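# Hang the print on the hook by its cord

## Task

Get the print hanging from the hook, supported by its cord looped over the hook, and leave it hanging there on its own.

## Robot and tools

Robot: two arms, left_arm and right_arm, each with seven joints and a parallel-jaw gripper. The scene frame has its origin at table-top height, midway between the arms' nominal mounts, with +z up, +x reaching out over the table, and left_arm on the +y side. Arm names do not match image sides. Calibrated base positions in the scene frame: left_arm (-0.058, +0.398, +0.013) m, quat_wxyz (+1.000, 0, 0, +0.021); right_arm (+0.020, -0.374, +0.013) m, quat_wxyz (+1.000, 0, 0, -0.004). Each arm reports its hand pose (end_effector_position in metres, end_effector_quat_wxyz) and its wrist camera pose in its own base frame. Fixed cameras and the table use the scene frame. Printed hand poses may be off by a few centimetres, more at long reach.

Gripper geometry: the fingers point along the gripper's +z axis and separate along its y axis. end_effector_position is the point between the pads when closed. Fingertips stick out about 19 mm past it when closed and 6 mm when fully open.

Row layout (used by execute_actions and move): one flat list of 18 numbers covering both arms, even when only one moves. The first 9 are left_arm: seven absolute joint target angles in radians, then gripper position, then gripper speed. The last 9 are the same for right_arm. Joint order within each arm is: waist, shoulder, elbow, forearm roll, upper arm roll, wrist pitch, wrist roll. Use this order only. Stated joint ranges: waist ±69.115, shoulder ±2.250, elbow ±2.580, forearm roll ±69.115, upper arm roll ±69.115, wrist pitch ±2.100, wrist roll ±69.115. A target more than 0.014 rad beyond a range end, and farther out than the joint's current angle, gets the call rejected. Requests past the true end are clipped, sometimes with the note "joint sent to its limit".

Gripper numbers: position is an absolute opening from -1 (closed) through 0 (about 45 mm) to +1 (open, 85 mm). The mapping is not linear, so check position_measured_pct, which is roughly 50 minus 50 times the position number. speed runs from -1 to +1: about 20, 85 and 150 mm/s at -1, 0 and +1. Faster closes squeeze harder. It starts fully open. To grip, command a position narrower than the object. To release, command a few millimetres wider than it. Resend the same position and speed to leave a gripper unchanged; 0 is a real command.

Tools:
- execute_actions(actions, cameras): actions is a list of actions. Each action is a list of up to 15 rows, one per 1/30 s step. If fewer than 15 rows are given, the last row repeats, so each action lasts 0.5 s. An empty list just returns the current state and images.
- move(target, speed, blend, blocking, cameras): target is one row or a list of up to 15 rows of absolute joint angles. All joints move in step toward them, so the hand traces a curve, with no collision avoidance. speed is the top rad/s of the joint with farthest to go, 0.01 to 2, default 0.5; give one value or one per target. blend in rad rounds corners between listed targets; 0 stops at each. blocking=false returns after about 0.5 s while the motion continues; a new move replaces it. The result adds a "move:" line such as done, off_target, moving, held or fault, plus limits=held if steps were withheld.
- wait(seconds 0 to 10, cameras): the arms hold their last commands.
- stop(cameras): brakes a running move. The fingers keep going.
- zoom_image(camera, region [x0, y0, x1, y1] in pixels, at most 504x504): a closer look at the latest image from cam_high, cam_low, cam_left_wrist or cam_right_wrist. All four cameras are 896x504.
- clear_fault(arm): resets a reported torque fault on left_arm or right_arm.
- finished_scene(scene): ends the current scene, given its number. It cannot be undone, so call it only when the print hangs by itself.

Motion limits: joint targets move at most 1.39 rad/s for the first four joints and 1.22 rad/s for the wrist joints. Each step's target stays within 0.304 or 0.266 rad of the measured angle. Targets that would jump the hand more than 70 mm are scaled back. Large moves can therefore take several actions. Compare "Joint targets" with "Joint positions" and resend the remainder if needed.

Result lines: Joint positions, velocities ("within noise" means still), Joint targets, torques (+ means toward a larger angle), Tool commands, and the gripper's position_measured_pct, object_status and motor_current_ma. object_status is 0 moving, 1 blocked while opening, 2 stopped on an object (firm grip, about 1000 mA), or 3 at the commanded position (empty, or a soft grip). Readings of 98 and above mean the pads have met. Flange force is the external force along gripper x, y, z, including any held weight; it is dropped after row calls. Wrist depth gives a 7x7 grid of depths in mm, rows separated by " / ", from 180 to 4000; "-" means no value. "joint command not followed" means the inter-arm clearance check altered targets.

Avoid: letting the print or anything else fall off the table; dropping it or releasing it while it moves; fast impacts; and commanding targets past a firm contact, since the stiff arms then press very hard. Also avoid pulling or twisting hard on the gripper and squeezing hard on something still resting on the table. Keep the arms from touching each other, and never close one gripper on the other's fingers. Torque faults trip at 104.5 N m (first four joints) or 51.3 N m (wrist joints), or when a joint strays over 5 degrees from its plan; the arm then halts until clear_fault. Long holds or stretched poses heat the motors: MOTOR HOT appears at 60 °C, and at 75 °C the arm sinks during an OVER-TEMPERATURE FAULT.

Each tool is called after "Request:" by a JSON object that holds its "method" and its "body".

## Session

Request:
{"method": "execute_actions", "body": {"actions": []}}

Request:
{"method": "zoom_image", "body": {"camera": "cam_high", "region": [320, 100, 620, 300]}}

Scene clock: 0.00 s.
left_arm: end_effector_position=(+0.2646, -0.0817, +0.3838) position_measured_pct=0.0 object_status=3 motor_current_ma=0 end_effector_quat_wxyz=(-0.278, -0.606, +0.679, -0.309) | right_arm: end_effector_position=(+0.2631, +0.0751, +0.1421) position_measured_pct=0.0 object_status=3 motor_current_ma=0 end_effector_quat_wxyz=(-0.364, -0.159, +0.906, -0.148)
Joint names: [waist, shoulder, elbow, forearm roll, upper arm roll, wrist pitch, wrist roll]
Joint positions: left_arm=[-0.261 0.046 1.911 0.686 -0.358 1.739 2.325] | right_arm=[-0.455 0.746 1.675 0.077 -0.003 1.524 1.426]
Joint velocities: within noise
Joint torques (N m): no reading
Motor temperatures (°C): left_arm=[27 26 32 27 25 34 34] | right_arm=[30 26 24 28 26 31 41]
Flange force (N): no reading
Wrist depth (mm): cam_left_wrist=[1293 1173 681 1147 1078 1039 2511 / 1111 1063 1005 982 938 929 946 / 966 942 916 894 874 853 834 / 869 850 830 807 798 779 765 / 786 772 757 723 721 714 692 / 711 703 691 678 666 652 636 / 652 644 633 622 615 602 594] | cam_right_wrist=[620 593 572 369 341 503 496 / 552 532 516 481 361 459 451 / 500 485 469 443 387 420 417 / 464 447 434 418 402 396 388 / 429 416 405 393 379 372 362 / 397 386 376 367 359 350 343 / 368 357 351 344 336 328 322]
Joint targets: left_arm=[-0.261 0.046 1.911 0.686 -0.358 1.739 2.325] | right_arm=[-0.455 0.746 1.675 0.077 -0.003 1.524 1.426]
Tool commands: left_gripper/position=+1.0 left_gripper/speed=+1.0 right_gripper/position=+1.0 right_gripper/speed=+1.0
camera_calibration:
cam_left_wrist: T_world_to_cam=[[-0.992001, 0.0733395, -0.102739, 0.311805], [0.125645, 0.651925, -0.747802, 0.359229], [0.0121348, -0.754729, -0.655925, 0.332605], [0, 0, 0, 1]] pos_world=[0.260139, -0.00603124, 0.51883]
cam_right_wrist: T_world_to_cam=[[-0.408216, 0.90094, -0.147197, 0.0621891], [0.696266, 0.202992, -0.688482, -0.0500385], [-0.590401, -0.383538, -0.710159, 0.438281], [0, 0, 0, 1]] pos_world=[0.318988, 0.122226, 0.285952]

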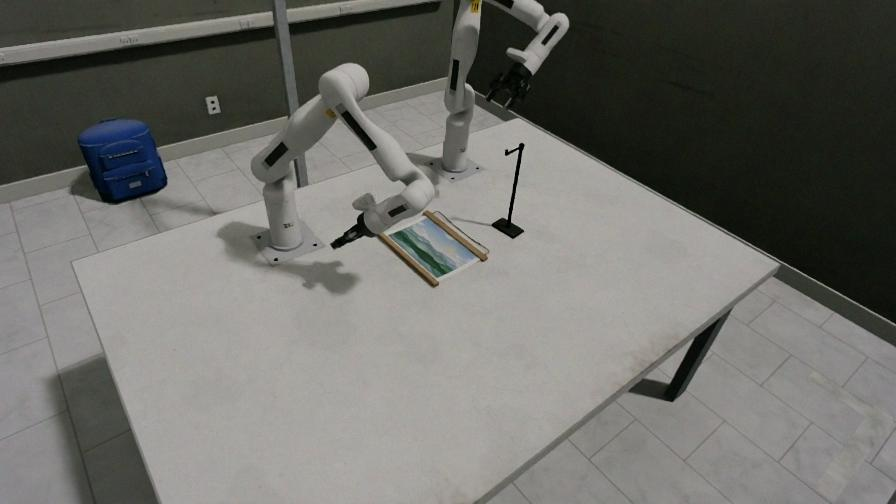

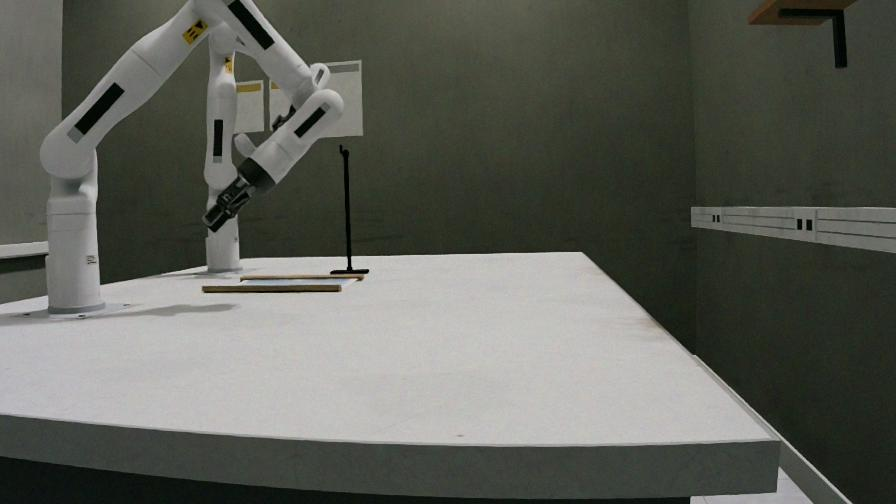

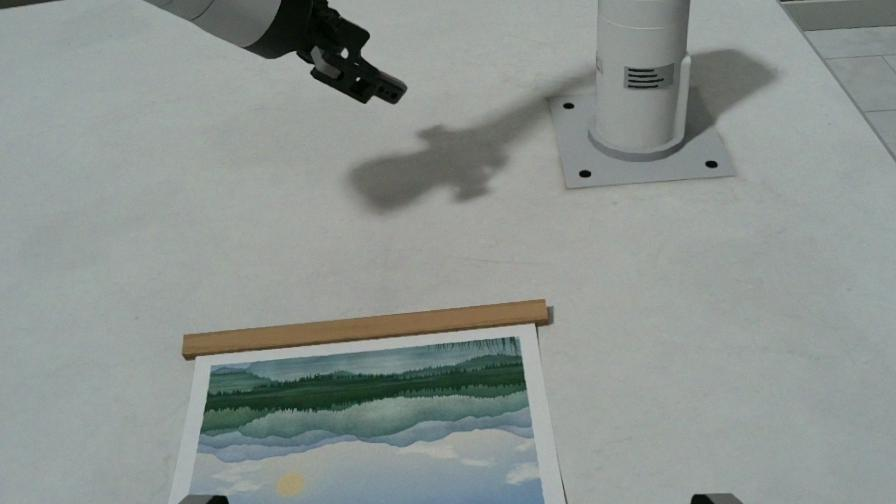

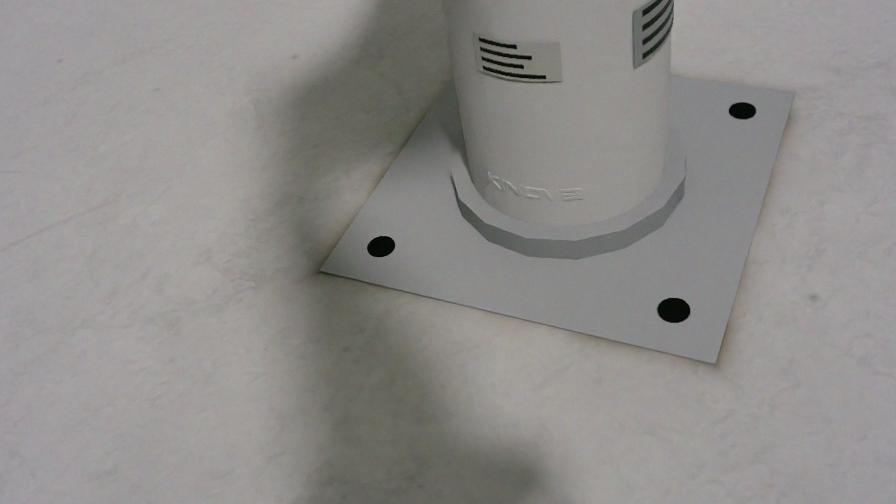

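Scaled by 1.680 from the camera's 896x504 image, which has a finer 1280x720 frame.

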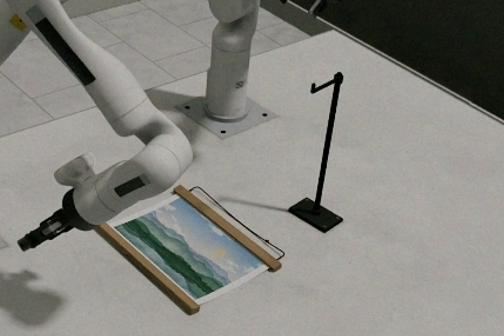

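Request:
{"method": "move", "body": {"target": [[0.1,0.1,1.35,0.2,-0.1,1.85,2.2,-0.5,-0.5,0.3,0.6,1.675,0.077,-0.003,1.3,1.426,1,1],[0.3682,0.4819,0.7538,0,0,1.9059,1.968,-0.5,-0.5,1.1,0.6,1.675,0.077,-0.003,1.3,1.426,1,1]], "speed": 1.0, "blend": 0.15, "cameras": ["cam_left_wrist","cam_high","cam_low"]}}

Scene clock: 24.87 s.
left_arm: end_effector_position=(+0.4500, -0.2002, +0.4497) position_measured_pct=74.9 object_status=3 motor_current_ma=0 end_effector_quat_wxyz=(+0.000, -0.015, +1.000, +0.000) | right_arm: end_effector_position=(+0.1158, -0.3306, +0.1467) position_measured_pct=0.0 object_status=3 motor_current_ma=0 end_effector_quat_wxyz=(-0.206, +0.553, +0.804, +0.069)
Joint names: [waist, shoulder, elbow, forearm roll, upper arm roll, wrist pitch, wrist roll]
Joint positions: left_arm=[0.368 0.482 0.754 0 0 1.906 1.968] | right_arm=[1.1 0.6 1.675 0.077 -0.003 1.3 1.426]
Joint velocities: within noise
Joint torques (N m): left_arm=[-0.19 -16.94 -6.91 0.4 0.11 -0.34 0.33] | right_arm=[0.16 -17.75 -8.26 0.18 0.13 1.6 0.04]
Motor temperatures (°C): left_arm=[27 26 32 27 25 34 34] | right_arm=[30 26 24 28 26 31 41]
Flange force (N): left_arm=[-5.7 -2.4 -9.0] | right_arm=[6.1 0.5 8.1]
Wrist depth (mm): cam_left_wrist=[607 608 607 607 607 607 605 / 604 610 606 608 608 606 607 / 609 610 605 609 609 608 606 / 608 610 606 608 608 608 606 / 610 610 606 610 600 610 607 / 612 612 610 610 609 609 609 / 614 612 612 612 610 608 607] | cam_right_wrist=[408 399 392 385 379 373 364 / 394 386 378 372 366 359 353 / 377 372 365 359 352 346 341 / 364 357 351 347 340 334 329 / 352 347 340 335 330 324 318 / 342 336 330 326 319 315 309 / 331 325 320 315 310 306 301]
Joint targets: left_arm=[0.368 0.482 0.754 0.000 0.000 1.906 1.968] | right_arm=[1.100 0.600 1.675 0.077 -0.003 1.300 1.426]
move: done
camera_calibration:
cam_left_wrist: T_world_to_cam=[[-0.0153253, 0.999775, -0.0146656, 0.217554], [0.999875, 0.0153818, 0.00374406, -0.396269], [0.0039688, -0.0146064, -0.999885, 0.590728], [0, 0, 0, 1]] pos_world=[0.397209, -0.202782, 0.595334]
Images, in order (width x height): cam_high 896x504, cam_low 896x504, cam_left_wrist 896x504.

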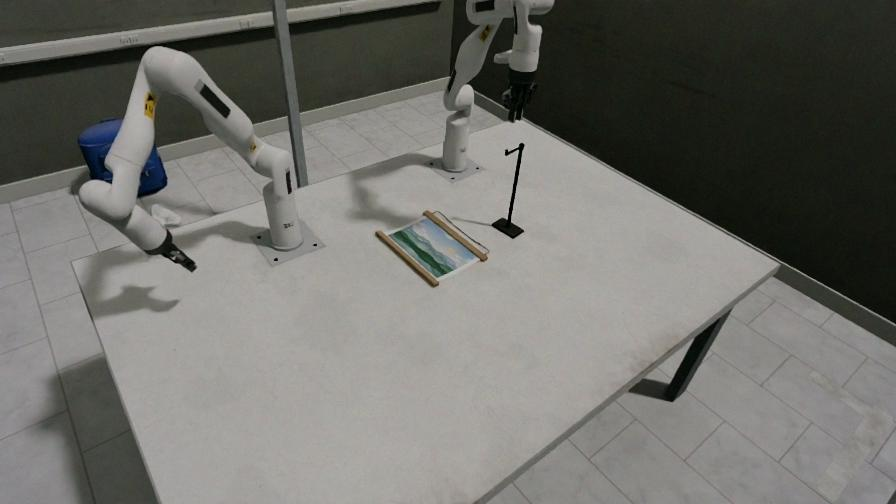

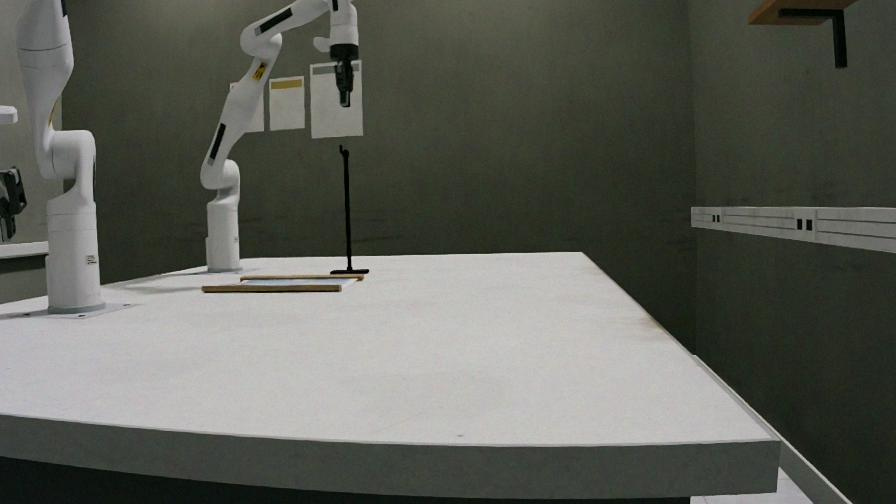

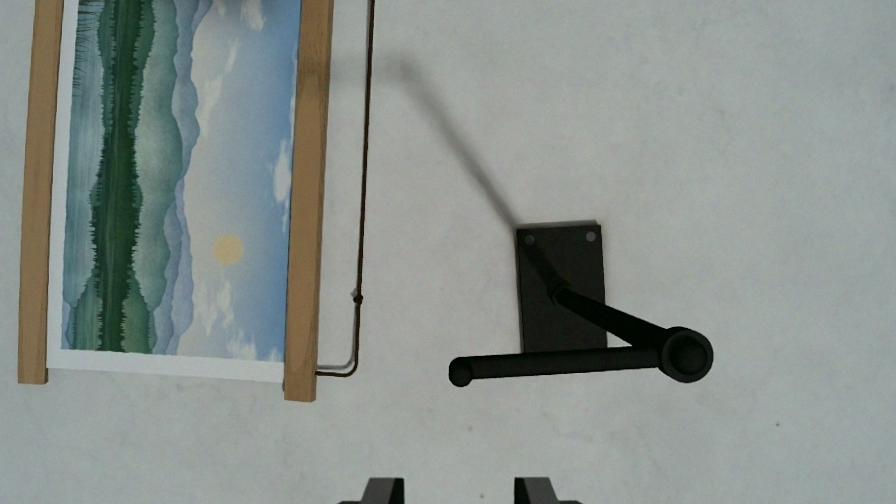

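Request:
{"method": "move", "body": {"target": [[0.5882,0.3453,1.0648,0,0,1.7315,2.131,-0.5,-0.5,1.1,0.6,1.675,0.077,-0.003,1.3,1.426,1,1],[0.5882,0.6592,1.8130,0,0,0.6694,2.131,-0.5,-0.5,1.1,0.6,1.675,0.077,-0.003,1.3,1.426,1,1],[0.5882,0.75663,1.83646,0,0,0.5485,2.131,-0.5,-0.5,1.1,0.6,1.675,0.077,-0.003,1.3,1.426,1,1]], "speed": [1.0,0.8,0.1], "blend": [0.1,0.01,0], "cameras": ["cam_left_wrist"]}}

Scene clock: 43.13 s.
left_arm: end_effector_position=(+0.3629, -0.2719, +0.0112) position_measured_pct=74.9 object_status=3 motor_current_ma=0 end_effector_quat_wxyz=(+0.000, +0.014, +1.000, +0.000) | right_arm: end_effector_position=(+0.1157, -0.3306, +0.1467) position_measured_pct=0.0 object_status=3 motor_current_ma=0 end_effector_quat_wxyz=(-0.206, +0.553, +0.804, +0.069)
Joint names: [waist, shoulder, elbow, forearm roll, upper arm roll, wrist pitch, wrist roll]
Joint positions: left_arm=[0.588 0.757 1.836 0 0 0.548 2.131] | right_arm=[1.1 0.6 1.675 0.077 -0.003 1.3 1.426]
Joint velocities: within noise
Joint torques (N m): left_arm=[-0.02 -17.66 -3.33 0.4 0.39 -0.27 0.36] | right_arm=[0.23 -17.75 -8.32 0.13 0.11 1.63 0.04]
Motor temperatures (°C): left_arm=[27 27 32 27 25 34 34] | right_arm=[30 27 24 28 26 31 41]
Flange force (N): left_arm=[-3.8 -1.8 -3.5] | right_arm=[6.3 0.6 8.4]
Wrist depth (mm): cam_left_wrist=[- - - - - - - / - - - - - - - / - - - - - - - / - - - - - - - / - - - - - - - / - - - - - - - / - - - - - - -] | cam_right_wrist=[409 400 393 385 378 371 365 / 393 387 379 372 366 358 353 / 378 372 364 360 352 347 341 / 364 357 351 346 340 335 330 / 352 347 341 335 329 324 318 / 341 336 331 326 319 315 310 / 330 325 320 314 309 306 301]
Joint targets: left_arm=[0.588 0.757 1.836 0.000 0.000 0.548 2.131] | right_arm=[1.100 0.600 1.675 0.077 -0.003 1.300 1.426]
move: done
camera_calibration:
cam_left_wrist: T_world_to_cam=[[0.0416676, 0.999024, -0.0146575, 0.260583], [0.999126, -0.0416162, 0.00379119, -0.32168], [0.0031775, -0.0148027, -0.999885, 0.151813], [0, 0, 0, 1]] pos_world=[0.310059, -0.271469, 0.156835]
Images, in order (width x height): cam_left_wrist 896x504.

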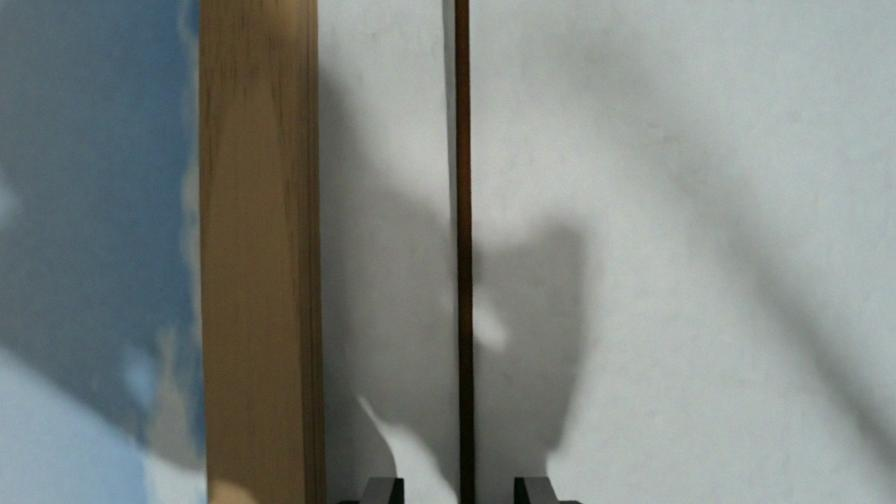

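Request:
{"method": "move", "body": {"target": [[0.5882,0.7663,1.8377,0,0,0.5375,2.131,-0.5,-0.5,1.1,0.6,1.675,0.077,-0.003,1.3,1.426,1,1],[0.5882,0.7663,1.8377,0,0,0.5375,2.131,-1,-1,1.1,0.6,1.675,0.077,-0.003,1.3,1.426,1,1]], "speed": 0.05, "cameras": ["cam_left_wrist"]}}

Scene clock: 48.77 s.
left_arm: end_effector_position=(+0.3629, -0.2719, +0.0066) position_measured_pct=98.7 object_status=0 motor_current_ma=1000 end_effector_quat_wxyz=(+0.000, +0.014, +1.000, +0.000) | right_arm: end_effector_position=(+0.1157, -0.3306, +0.1467) position_measured_pct=0.0 object_status=3 motor_current_ma=0 end_effector_quat_wxyz=(-0.206, +0.553, +0.804, +0.069)
Joint names: [waist, shoulder, elbow, forearm roll, upper arm roll, wrist pitch, wrist roll]
Joint positions: left_arm=[0.588 0.766 1.838 0 0 0.538 2.131] | right_arm=[1.1 0.6 1.675 0.077 -0.003 1.3 1.426]
Joint velocities: within noise
Joint torques (N m): left_arm=[-0.09 -16.32 -2.96 0.38 0.34 -0.45 0.46] | right_arm=[0.14 -17.74 -8.32 0.21 0.15 1.55 0]
Motor temperatures (°C): left_arm=[27 27 32 27 25 34 34] | right_arm=[30 27 24 28 26 31 41]
Flange force (N): left_arm=[-3.6 -1.6 -6.9] | right_arm=[6.3 0.4 8.1]
Wrist depth (mm): cam_left_wrist=[- - - - - - - / - - - - - - - / - - - - - - - / - - - - - - - / - - - - - - - / - - - - - - - / - - - - - - -] | cam_right_wrist=[408 400 393 384 378 371 365 / 393 387 378 373 367 359 353 / 378 372 364 359 353 347 342 / 364 356 351 347 340 335 330 / 352 346 340 335 330 324 319 / 342 336 331 327 319 314 309 / 330 324 320 315 310 306 301]
Joint targets: left_arm=[0.588 0.766 1.838 0.000 0.000 0.538 2.131] | right_arm=[1.100 0.600 1.675 0.077 -0.003 1.300 1.426]
move: done
camera_calibration:
cam_left_wrist: T_world_to_cam=[[0.0416676, 0.999024, -0.0146575, 0.260516], [0.999126, -0.0416162, 0.00379119, -0.321663], [0.0031775, -0.0148027, -0.999885, 0.147213], [0, 0, 0, 1]] pos_world=[0.310059, -0.271469, 0.152235]
Images, in order (width x height): cam_left_wrist 896x504.

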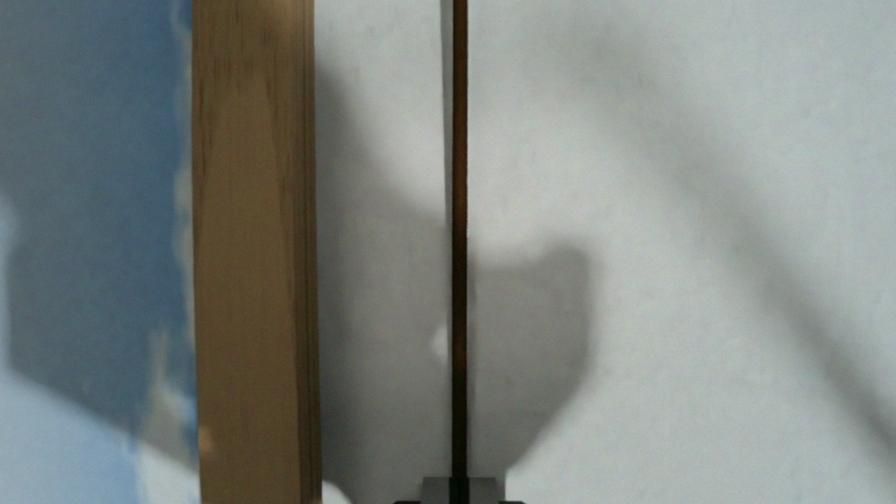

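Request:
{"method": "move", "body": {"target": [0.5882,0.7185,1.8297,0,0,0.5934,2.131,-1,-1,1.1,0.6,1.675,0.077,-0.003,1.3,1.426,1,1], "speed": 0.06, "cameras": ["cam_high","cam_left_wrist"]}}

Request:
{"method": "zoom_image", "body": {"camera": "cam_high", "region": [410, 170, 530, 270]}}

Scene clock: 61.23 s.
left_arm: end_effector_position=(+0.3629, -0.2719, +0.0296) position_measured_pct=98.7 object_status=3 motor_current_ma=1000 end_effector_quat_wxyz=(+0.000, +0.014, +1.000, +0.000) | right_arm: end_effector_position=(+0.1157, -0.3306, +0.1467) position_measured_pct=0.0 object_status=3 motor_current_ma=0 end_effector_quat_wxyz=(-0.206, +0.553, +0.804, +0.069)
Joint names: [waist, shoulder, elbow, forearm roll, upper arm roll, wrist pitch, wrist roll]
Joint positions: left_arm=[0.588 0.719 1.83 0 0 0.593 2.131] | right_arm=[1.1 0.6 1.675 0.077 -0.003 1.3 1.426]
Joint velocities: within noise
Joint torques (N m): left_arm=[-0.18 -17.36 -3.71 0.46 0.31 -0.24 0.37] | right_arm=[0.17 -17.82 -8.34 0.18 0.05 1.6 0.14]
Motor temperatures (°C): left_arm=[27 27 32 27 25 34 34] | right_arm=[30 27 24 28 26 31 41]
Flange force (N): left_arm=[-3.3 -1.8 -3.7] | right_arm=[6.2 0.6 8.4]
Wrist depth (mm): cam_left_wrist=[186 184 188 187 187 187 187 / 186 184 188 188 187 187 187 / 187 184 188 188 187 187 187 / 187 185 188 188 188 187 187 / 187 185 188 188 188 188 187 / 187 185 188 188 188 188 188 / 188 185 189 188 188 188 188] | cam_right_wrist=[408 400 393 385 378 371 364 / 393 387 380 373 366 358 353 / 379 372 364 359 352 347 341 / 364 358 351 347 339 335 330 / 352 347 341 335 330 324 319 / 342 335 331 327 320 315 309 / 331 324 319 314 310 306 301]
Joint targets: left_arm=[0.588 0.719 1.830 0.000 0.000 0.593 2.131] | right_arm=[1.100 0.600 1.675 0.077 -0.003 1.300 1.426]
move: done
camera_calibration:
cam_left_wrist: T_world_to_cam=[[0.0416661, 0.999024, -0.0146617, 0.260754], [0.999127, -0.0416162, 0.00369128, -0.321729], [0.00307751, -0.0148027, -0.999886, 0.170243], [0, 0, 0, 1]] pos_world=[0.310059, -0.271369, 0.175234]
Images, in order (width x height): cam_high 896x504, cam_left_wrist 896x504.

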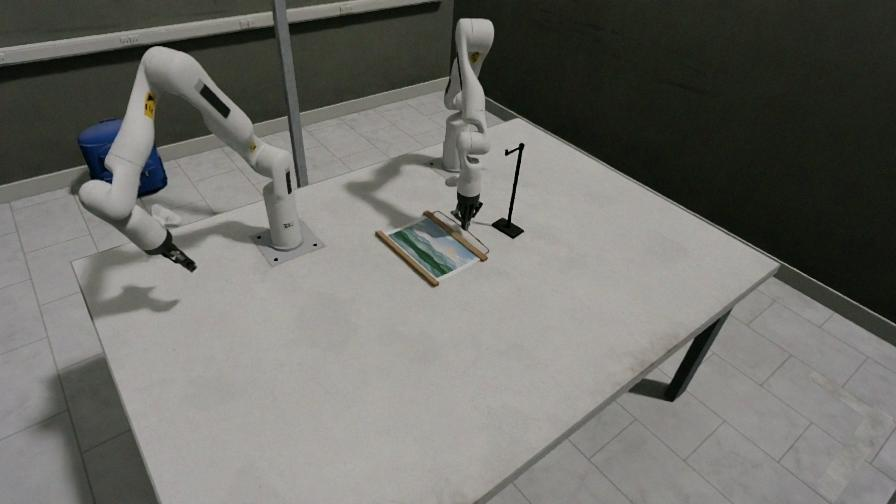

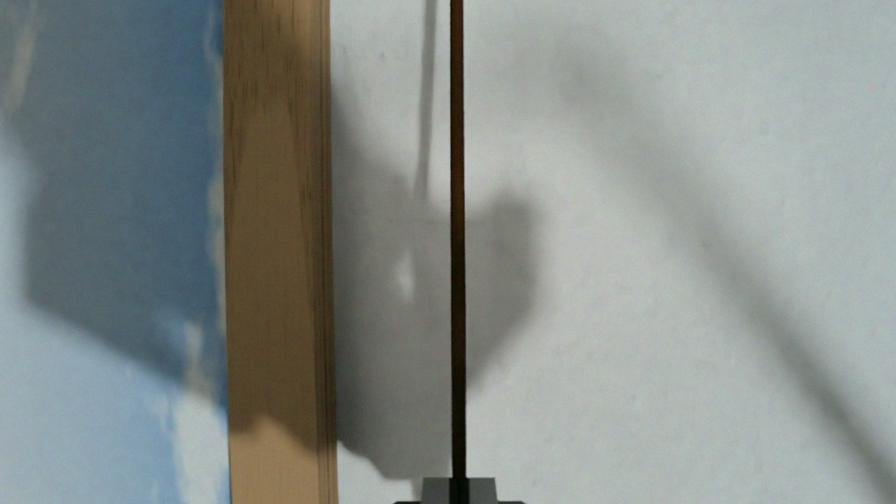

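Scaled by 4.200 from the camera's 896x504 image, which has a finer 1280x720 frame.

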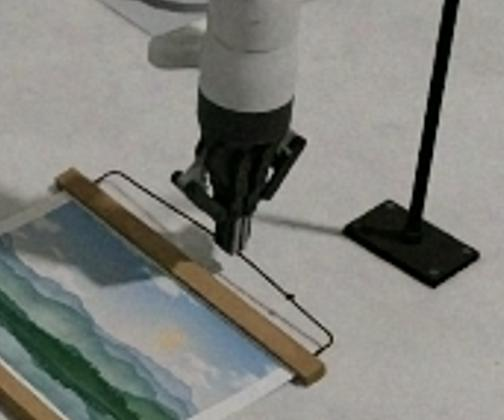

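Gripped. Lift and go to pre-hook pose.

Request:
{"method": "move", "body": {"target": [[0.6122,0.6171,1.7608,0,0,0.7637,2.162,-1,-1,1.1,0.6,1.675,0.077,-0.003,1.3,1.426,1,1],[0.6955,0.5472,1.5328,0,0,1.0616,2.2605,-1,-1,1.1,0.6,1.675,0.077,-0.003,1.3,1.426,1,1],[0.8012,0.5982,1.1372,0,0,1.4062,2.381,-1,-1,1.1,0.6,1.675,0.077,-0.003,1.3,1.426,1,1],[0.8379,0.668,0.7246,0,0,1.749,2.448,-1,-1,1.1,0.6,1.675,0.077,-0.003,1.3,1.426,1,1]], "speed": [0.12,0.14,0.22,0.25], "blend": [0.04,0.04,0.05,0], "cameras": ["cam_high"]}}

Request:
{"method": "move", "body": {"target": [0.5191,0.5937,0.7475,0,0,1.8004,2.165,-1,-1,1.1,0.6,1.675,0.077,-0.003,1.3,1.426,1,1], "speed": 0.16, "cameras": ["cam_high","cam_low","cam_left_wrist"]}}

Request:
{"method": "zoom_image", "body": {"camera": "cam_high", "region": [440, 90, 560, 190]}}

Request:
{"method": "zoom_image", "body": {"camera": "cam_low", "region": [260, 80, 440, 180]}}

Scene clock: 74.60 s.
left_arm: end_effector_position=(+0.3629, -0.4403, +0.3595) position_measured_pct=98.7 object_status=3 motor_current_ma=1000 end_effector_quat_wxyz=(+0.000, -0.020, +1.000, +0.000) | right_arm: end_effector_position=(+0.1157, -0.3306, +0.1467) position_measured_pct=0.0 object_status=3 motor_current_ma=0 end_effector_quat_wxyz=(-0.206, +0.553, +0.804, +0.069)
Joint names: [waist, shoulder, elbow, forearm roll, upper arm roll, wrist pitch, wrist roll]
Joint positions: left_arm=[0.838 0.668 0.725 0 0 1.749 2.448] | right_arm=[1.1 0.6 1.675 0.077 -0.003 1.3 1.426]
Joint velocities: within noise
Joint torques (N m): left_arm=[-0.07 -21.13 -7.71 0.39 0.35 -0.34 0.43] | right_arm=[0.16 -17.74 -8.38 0.2 0.23 1.61 0.09]
Motor temperatures (°C): left_arm=[27 27 32 27 25 34 34] | right_arm=[30 27 24 28 26 31 41]
Flange force (N): left_arm=[-4.9 -5.4 -6.5] | right_arm=[6.5 0.6 8.4]
Wrist depth (mm): cam_left_wrist=[519 518 517 249 516 517 515 / 519 518 517 204 517 515 516 / 519 518 518 244 517 516 515 / 520 518 518 242 517 516 517 / 520 519 518 242 518 518 518 / 520 519 520 240 518 518 518 / 522 520 520 - 518 518 518] | cam_right_wrist=[410 400 392 384 378 372 365 / 393 386 381 372 367 359 354 / 378 373 366 358 352 347 342 / 364 357 353 346 340 334 330 / 352 346 341 335 329 324 317 / 342 335 330 327 320 314 309 / 330 324 320 315 310 306 301]
Joint targets: left_arm=[0.838 0.668 0.725 0.000 0.000 1.749 2.448] | right_arm=[1.100 0.600 1.675 0.077 -0.003 1.300 1.426]
move: done
Images, in order (width x height): cam_high 896x504.

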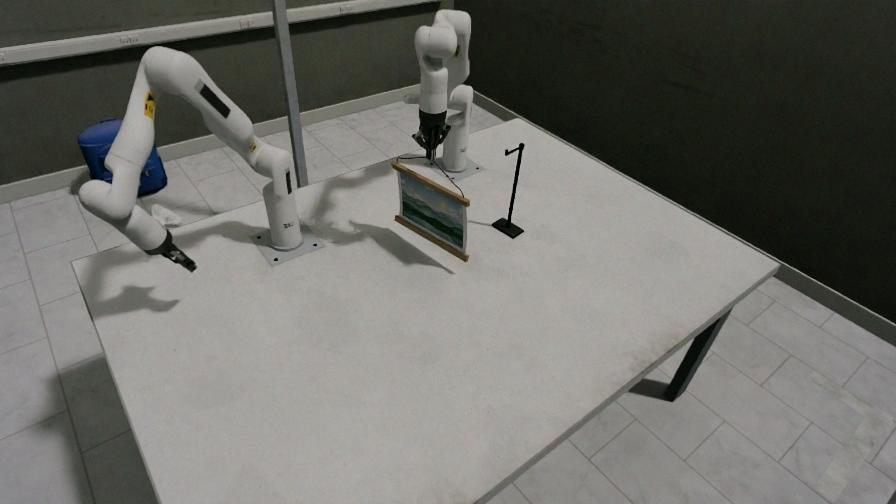

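Scene clock: 76.90 s.
left_arm: end_effector_position=(+0.4578, -0.2902, +0.3938) position_measured_pct=98.7 object_status=3 motor_current_ma=1000 end_effector_quat_wxyz=(+0.000, -0.038, +0.999, +0.000) | right_arm: end_effector_position=(+0.1157, -0.3306, +0.1467) position_measured_pct=0.0 object_status=3 motor_current_ma=0 end_effector_quat_wxyz=(-0.206, +0.553, +0.804, +0.069)
Joint names: [waist, shoulder, elbow, forearm roll, upper arm roll, wrist pitch, wrist roll]
Joint positions: left_arm=[0.519 0.594 0.748 0 0 1.8 2.165] | right_arm=[1.1 0.6 1.675 0.077 -0.003 1.3 1.426]
Joint velocities: within noise
Joint torques (N m): left_arm=[-0.04 -19.88 -7.74 0.44 0.38 -0.27 0.39] | right_arm=[0.2 -17.83 -8.34 0.21 0.13 1.57 0.06]
Motor temperatures (°C): left_arm=[27 27 32 27 25 34 34] | right_arm=[30 27 24 28 26 31 41]
Flange force (N): left_arm=[-5.2 -3.0 -6.0] | right_arm=[6.2 0.6 8.3]
Wrist depth (mm): cam_left_wrist=[553 552 552 249 550 549 550 / 552 553 553 247 552 551 550 / 553 555 553 245 552 551 550 / 555 553 554 - 552 544 551 / 556 553 554 242 551 544 550 / 555 554 554 241 553 553 552 / 557 555 555 240 553 553 551] | cam_right_wrist=[409 399 394 384 376 372 366 / 394 385 379 371 366 360 353 / 378 372 365 358 352 346 341 / 364 358 353 346 340 334 331 / 352 347 341 335 329 324 318 / 342 336 331 326 319 313 310 / 330 324 319 314 310 305 301]
Joint targets: left_arm=[0.519 0.594 0.747 0.000 0.000 1.800 2.165] | right_arm=[1.100 0.600 1.675 0.077 -0.003 1.300 1.426]
move: done
camera_calibration:
cam_left_wrist: T_world_to_cam=[[-0.0613404, 0.99801, -0.014601, 0.327275], [0.998106, 0.0614011, 0.00374673, -0.388374], [0.0046358, -0.0143436, -0.999886, 0.533261], [0, 0, 0, 1]] pos_world=[0.405241, -0.295128, 0.539434]
Images, in order (width x height): cam_high 896x504, cam_low 896x504, cam_left_wrist 896x504.

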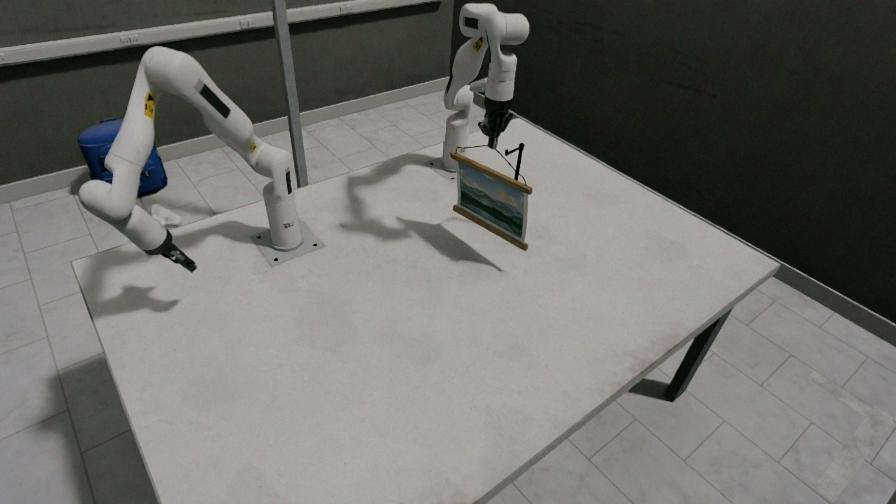

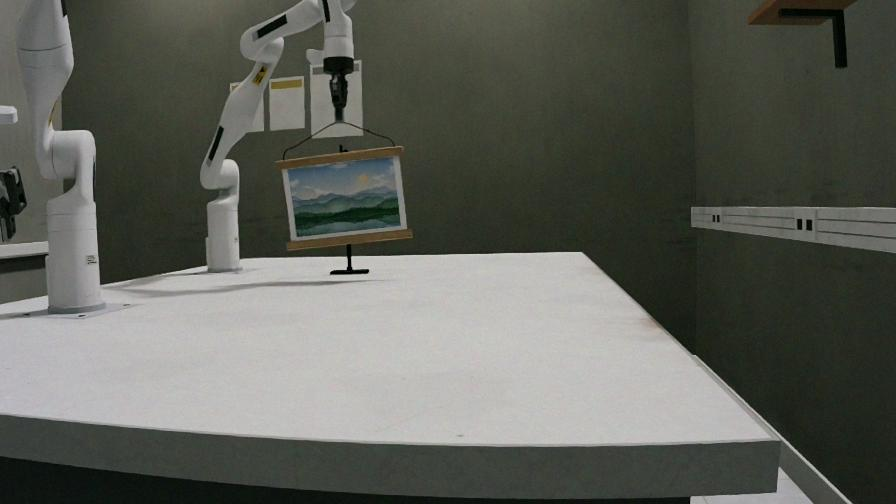

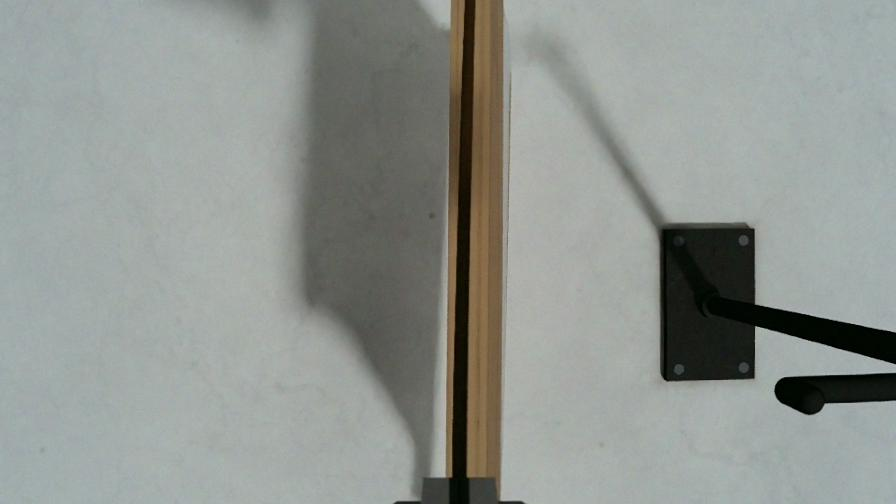

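Scaled by 4.200 from the camera's 896x504 image, which has a finer 1280x720 frame.

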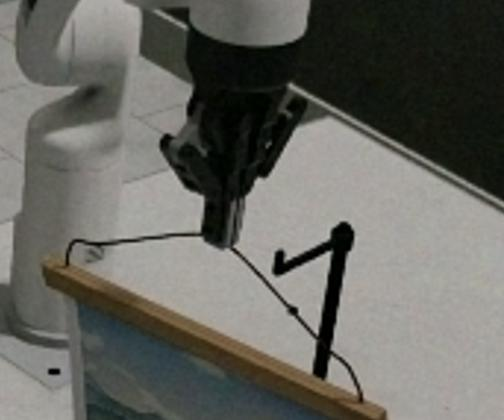

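Scaled by 2.800 from the camera's 896x504 image, which has a finer 1280x720 frame.

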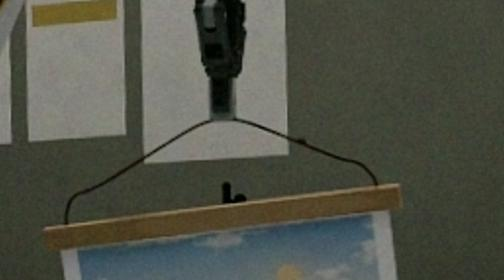

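Request:
{"method": "move", "body": {"target": [[0.4165,0.5026,0.9037,0,0,1.7353,2.0625,-1,-1,1.1,0.6,1.675,0.077,-0.003,1.3,1.426,1,1],[0.3129,0.4351,1.0124,0,0,1.6941,1.9589,-1,-1,1.1,0.6,1.675,0.077,-0.003,1.3,1.426,1,1]], "speed": 0.12, "blend": 0.03, "cameras": ["cam_high","cam_low","cam_left_wrist"]}}

Request:
{"method": "zoom_image", "body": {"camera": "cam_high", "region": [440, 90, 560, 190]}}

Request:
{"method": "zoom_image", "body": {"camera": "cam_low", "region": [260, 80, 440, 180]}}

Scene clock: 83.97 s.
left_arm: end_effector_position=(+0.4579, -0.1743, +0.3937) position_measured_pct=98.7 object_status=3 motor_current_ma=1000 end_effector_quat_wxyz=(+0.000, -0.038, +0.999, +0.000) | right_arm: end_effector_position=(+0.1157, -0.3306, +0.1467) position_measured_pct=0.0 object_status=3 motor_current_ma=0 end_effector_quat_wxyz=(-0.206, +0.553, +0.804, +0.069)
Joint names: [waist, shoulder, elbow, forearm roll, upper arm roll, wrist pitch, wrist roll]
Joint positions: left_arm=[0.313 0.435 1.012 0 0 1.694 1.959] | right_arm=[1.1 0.6 1.675 0.077 -0.003 1.3 1.426]
Joint velocities: within noise
Joint torques (N m): left_arm=[-0.18 -17.28 -7.95 0.38 0.17 -0.26 0.37] | right_arm=[0.26 -17.78 -8.34 0.23 0.07 1.61 0.02]
Motor temperatures (°C): left_arm=[27 28 32 27 25 34 34] | right_arm=[30 27 24 28 26 31 41]
Flange force (N): left_arm=[-3.9 -1.4 -4.8] | right_arm=[6.3 0.6 8.3]
Wrist depth (mm): cam_left_wrist=[554 552 550 243 551 551 549 / 554 553 551 - 551 552 550 / 553 554 554 242 552 550 550 / 556 554 552 241 552 551 551 / 556 553 553 240 374 550 552 / 555 554 553 239 553 552 551 / 556 555 554 - 554 554 551] | cam_right_wrist=[409 400 392 384 378 371 365 / 393 386 378 373 366 360 353 / 378 371 365 359 352 347 341 / 364 357 351 346 339 334 330 / 352 346 341 335 329 323 317 / 342 336 330 326 320 314 310 / 331 325 320 314 310 306 301]
Joint targets: left_arm=[0.313 0.435 1.012 0.000 0.000 1.694 1.959] | right_arm=[1.100 0.600 1.675 0.077 -0.003 1.300 1.426]
move: done
camera_calibration:
cam_left_wrist: T_world_to_cam=[[-0.0613383, 0.998009, -0.0147008, 0.211663], [0.998106, 0.0613994, 0.00374061, -0.395587], [0.00463578, -0.0144435, -0.999885, 0.534805], [0, 0, 0, 1]] pos_world=[0.405341, -0.179228, 0.539334]
Images, in order (width x height): cam_high 896x504, cam_low 896x504, cam_left_wrist 896x504.

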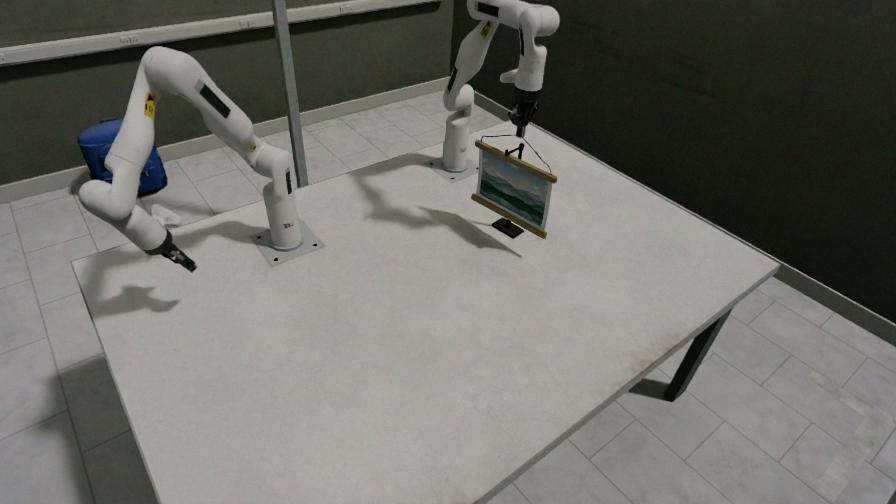

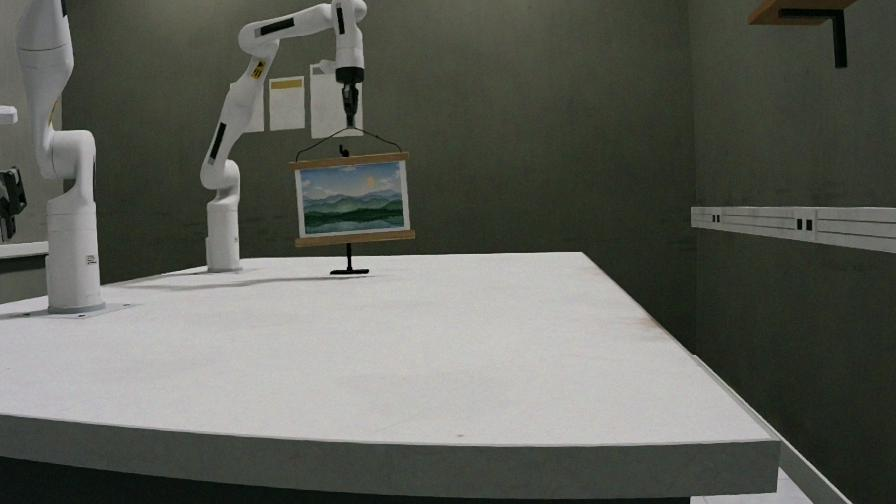

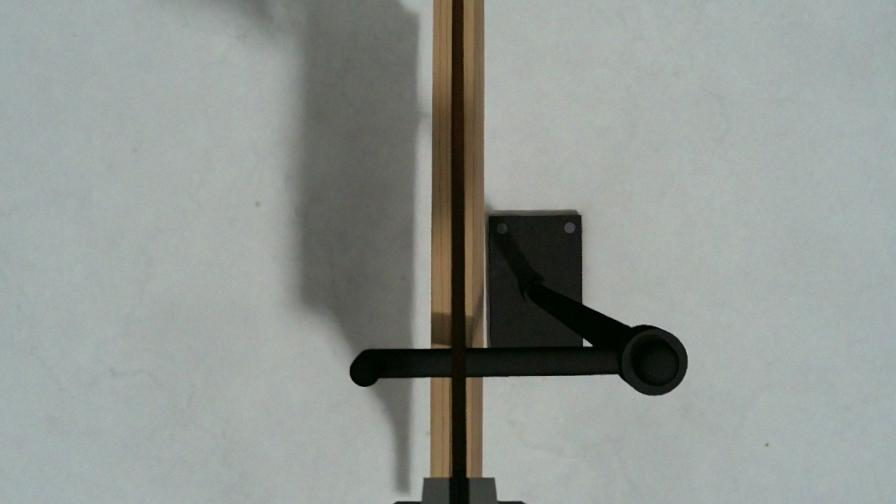

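Scaled by 4.200 from the camera's 896x504 image, which has a finer 1280x720 frame.

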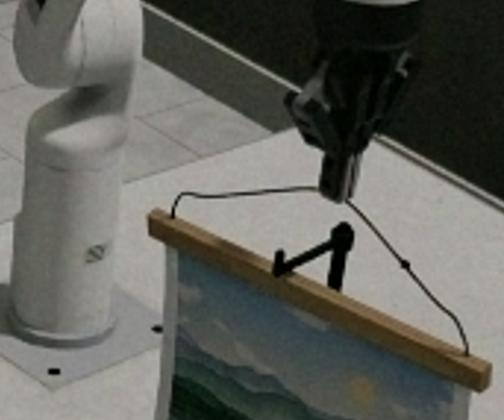

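Scaled by 2.800 from the camera's 896x504 image, which has a finer 1280x720 frame.

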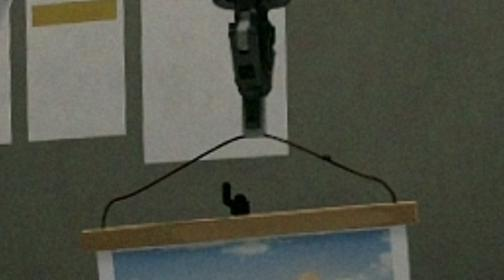

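Request:
{"method": "move", "body": {"target": [[0.3129,0.4313,1.219,0,0,1.4913,1.9589,-1,-1,1.1,0.6,1.675,0.077,-0.003,1.3,1.426,1,1]], "speed": 0.1, "cameras": ["cam_high","cam_low"]}}

Request:
{"method": "zoom_image", "body": {"camera": "cam_high", "region": [470, 130, 560, 210]}}

Request:
{"method": "zoom_image", "body": {"camera": "cam_low", "region": [290, 120, 420, 200]}}

Scene clock: 89.67 s.
left_arm: end_effector_position=(+0.4579, -0.1742, +0.3308) position_measured_pct=98.7 object_status=3 motor_current_ma=1000 end_effector_quat_wxyz=(+0.000, -0.038, +0.999, +0.000) | right_arm: end_effector_position=(+0.1157, -0.3306, +0.1467) position_measured_pct=0.0 object_status=3 motor_current_ma=0 end_effector_quat_wxyz=(-0.206, +0.553, +0.804, +0.069)
Joint names: [waist, shoulder, elbow, forearm roll, upper arm roll, wrist pitch, wrist roll]
Joint positions: left_arm=[0.313 0.431 1.219 0 0 1.491 1.959] | right_arm=[1.1 0.6 1.675 0.077 -0.003 1.3 1.426]
Joint velocities: within noise
Joint torques (N m): left_arm=[-0.06 -15.83 -7.01 0.33 0.2 -0.31 0.4] | right_arm=[0.26 -17.76 -8.31 0.17 0.19 1.59 0.08]
Motor temperatures (°C): left_arm=[27 28 32 27 25 34 34] | right_arm=[30 27 24 28 26 31 41]
Flange force (N): left_arm=[-3.9 -1.1 -7.3] | right_arm=[6.3 0.7 8.2]
Wrist depth (mm): cam_left_wrist=[491 489 489 224 488 488 486 / 490 490 489 226 490 486 487 / 491 489 490 229 489 488 488 / 492 491 490 230 481 488 489 / 492 491 491 231 313 488 487 / 493 492 491 - - 489 489 / 493 492 491 - 490 490 490] | cam_right_wrist=[407 400 394 384 379 372 365 / 393 387 379 372 367 359 353 / 379 372 365 359 352 346 341 / 365 357 351 346 340 335 330 / 352 348 340 335 329 324 319 / 342 336 330 326 320 314 309 / 331 325 321 314 311 306 301]
Joint targets: left_arm=[0.313 0.431 1.219 0.000 0.000 1.491 1.959] | right_arm=[1.100 0.600 1.675 0.077 -0.003 1.300 1.426]
move: done
Images, in order (width x height): cam_high 896x504, cam_low 896x504.

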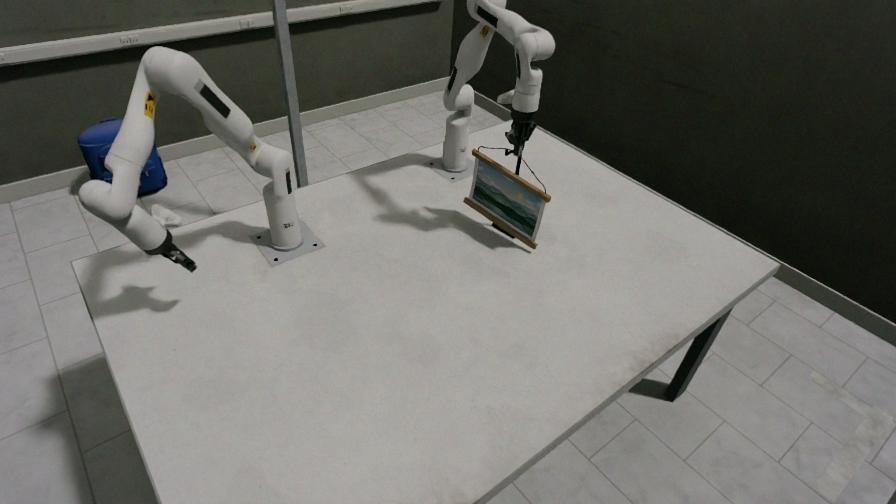

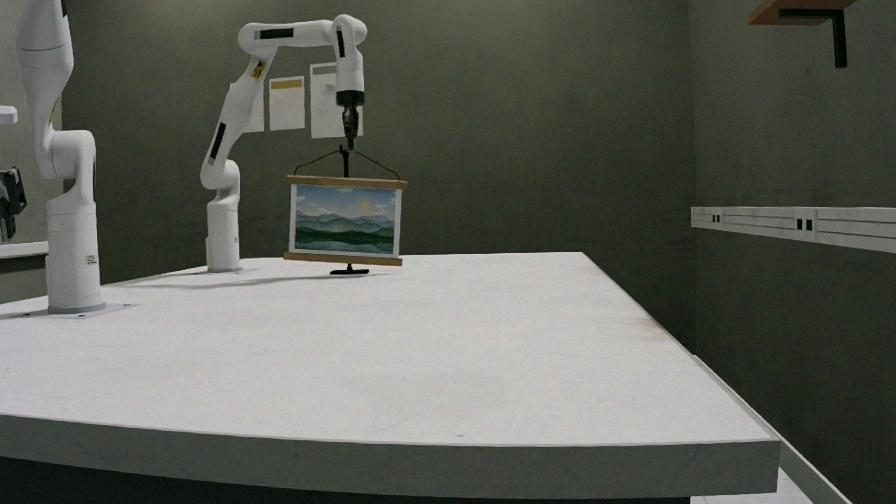

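Scaled by 5.600 from the camera's 896x504 image, which has a finer 1280x720 frame.

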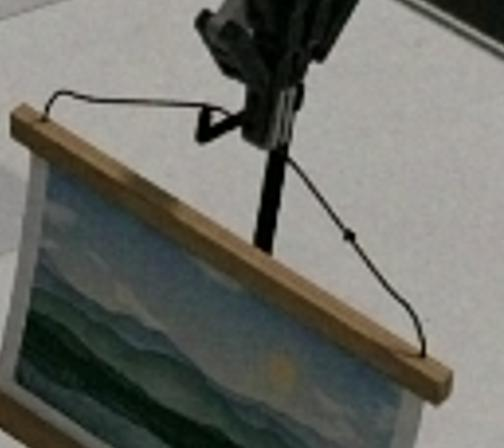

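Scaled by 3.877 from the camera's 896x504 image, which has a finer 1280x720 frame.

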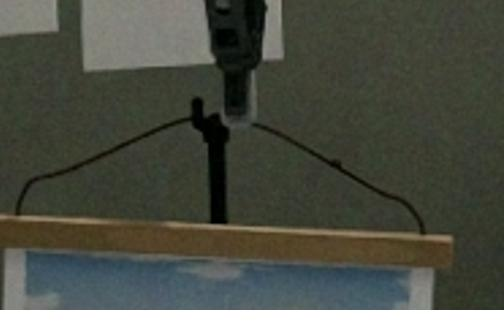

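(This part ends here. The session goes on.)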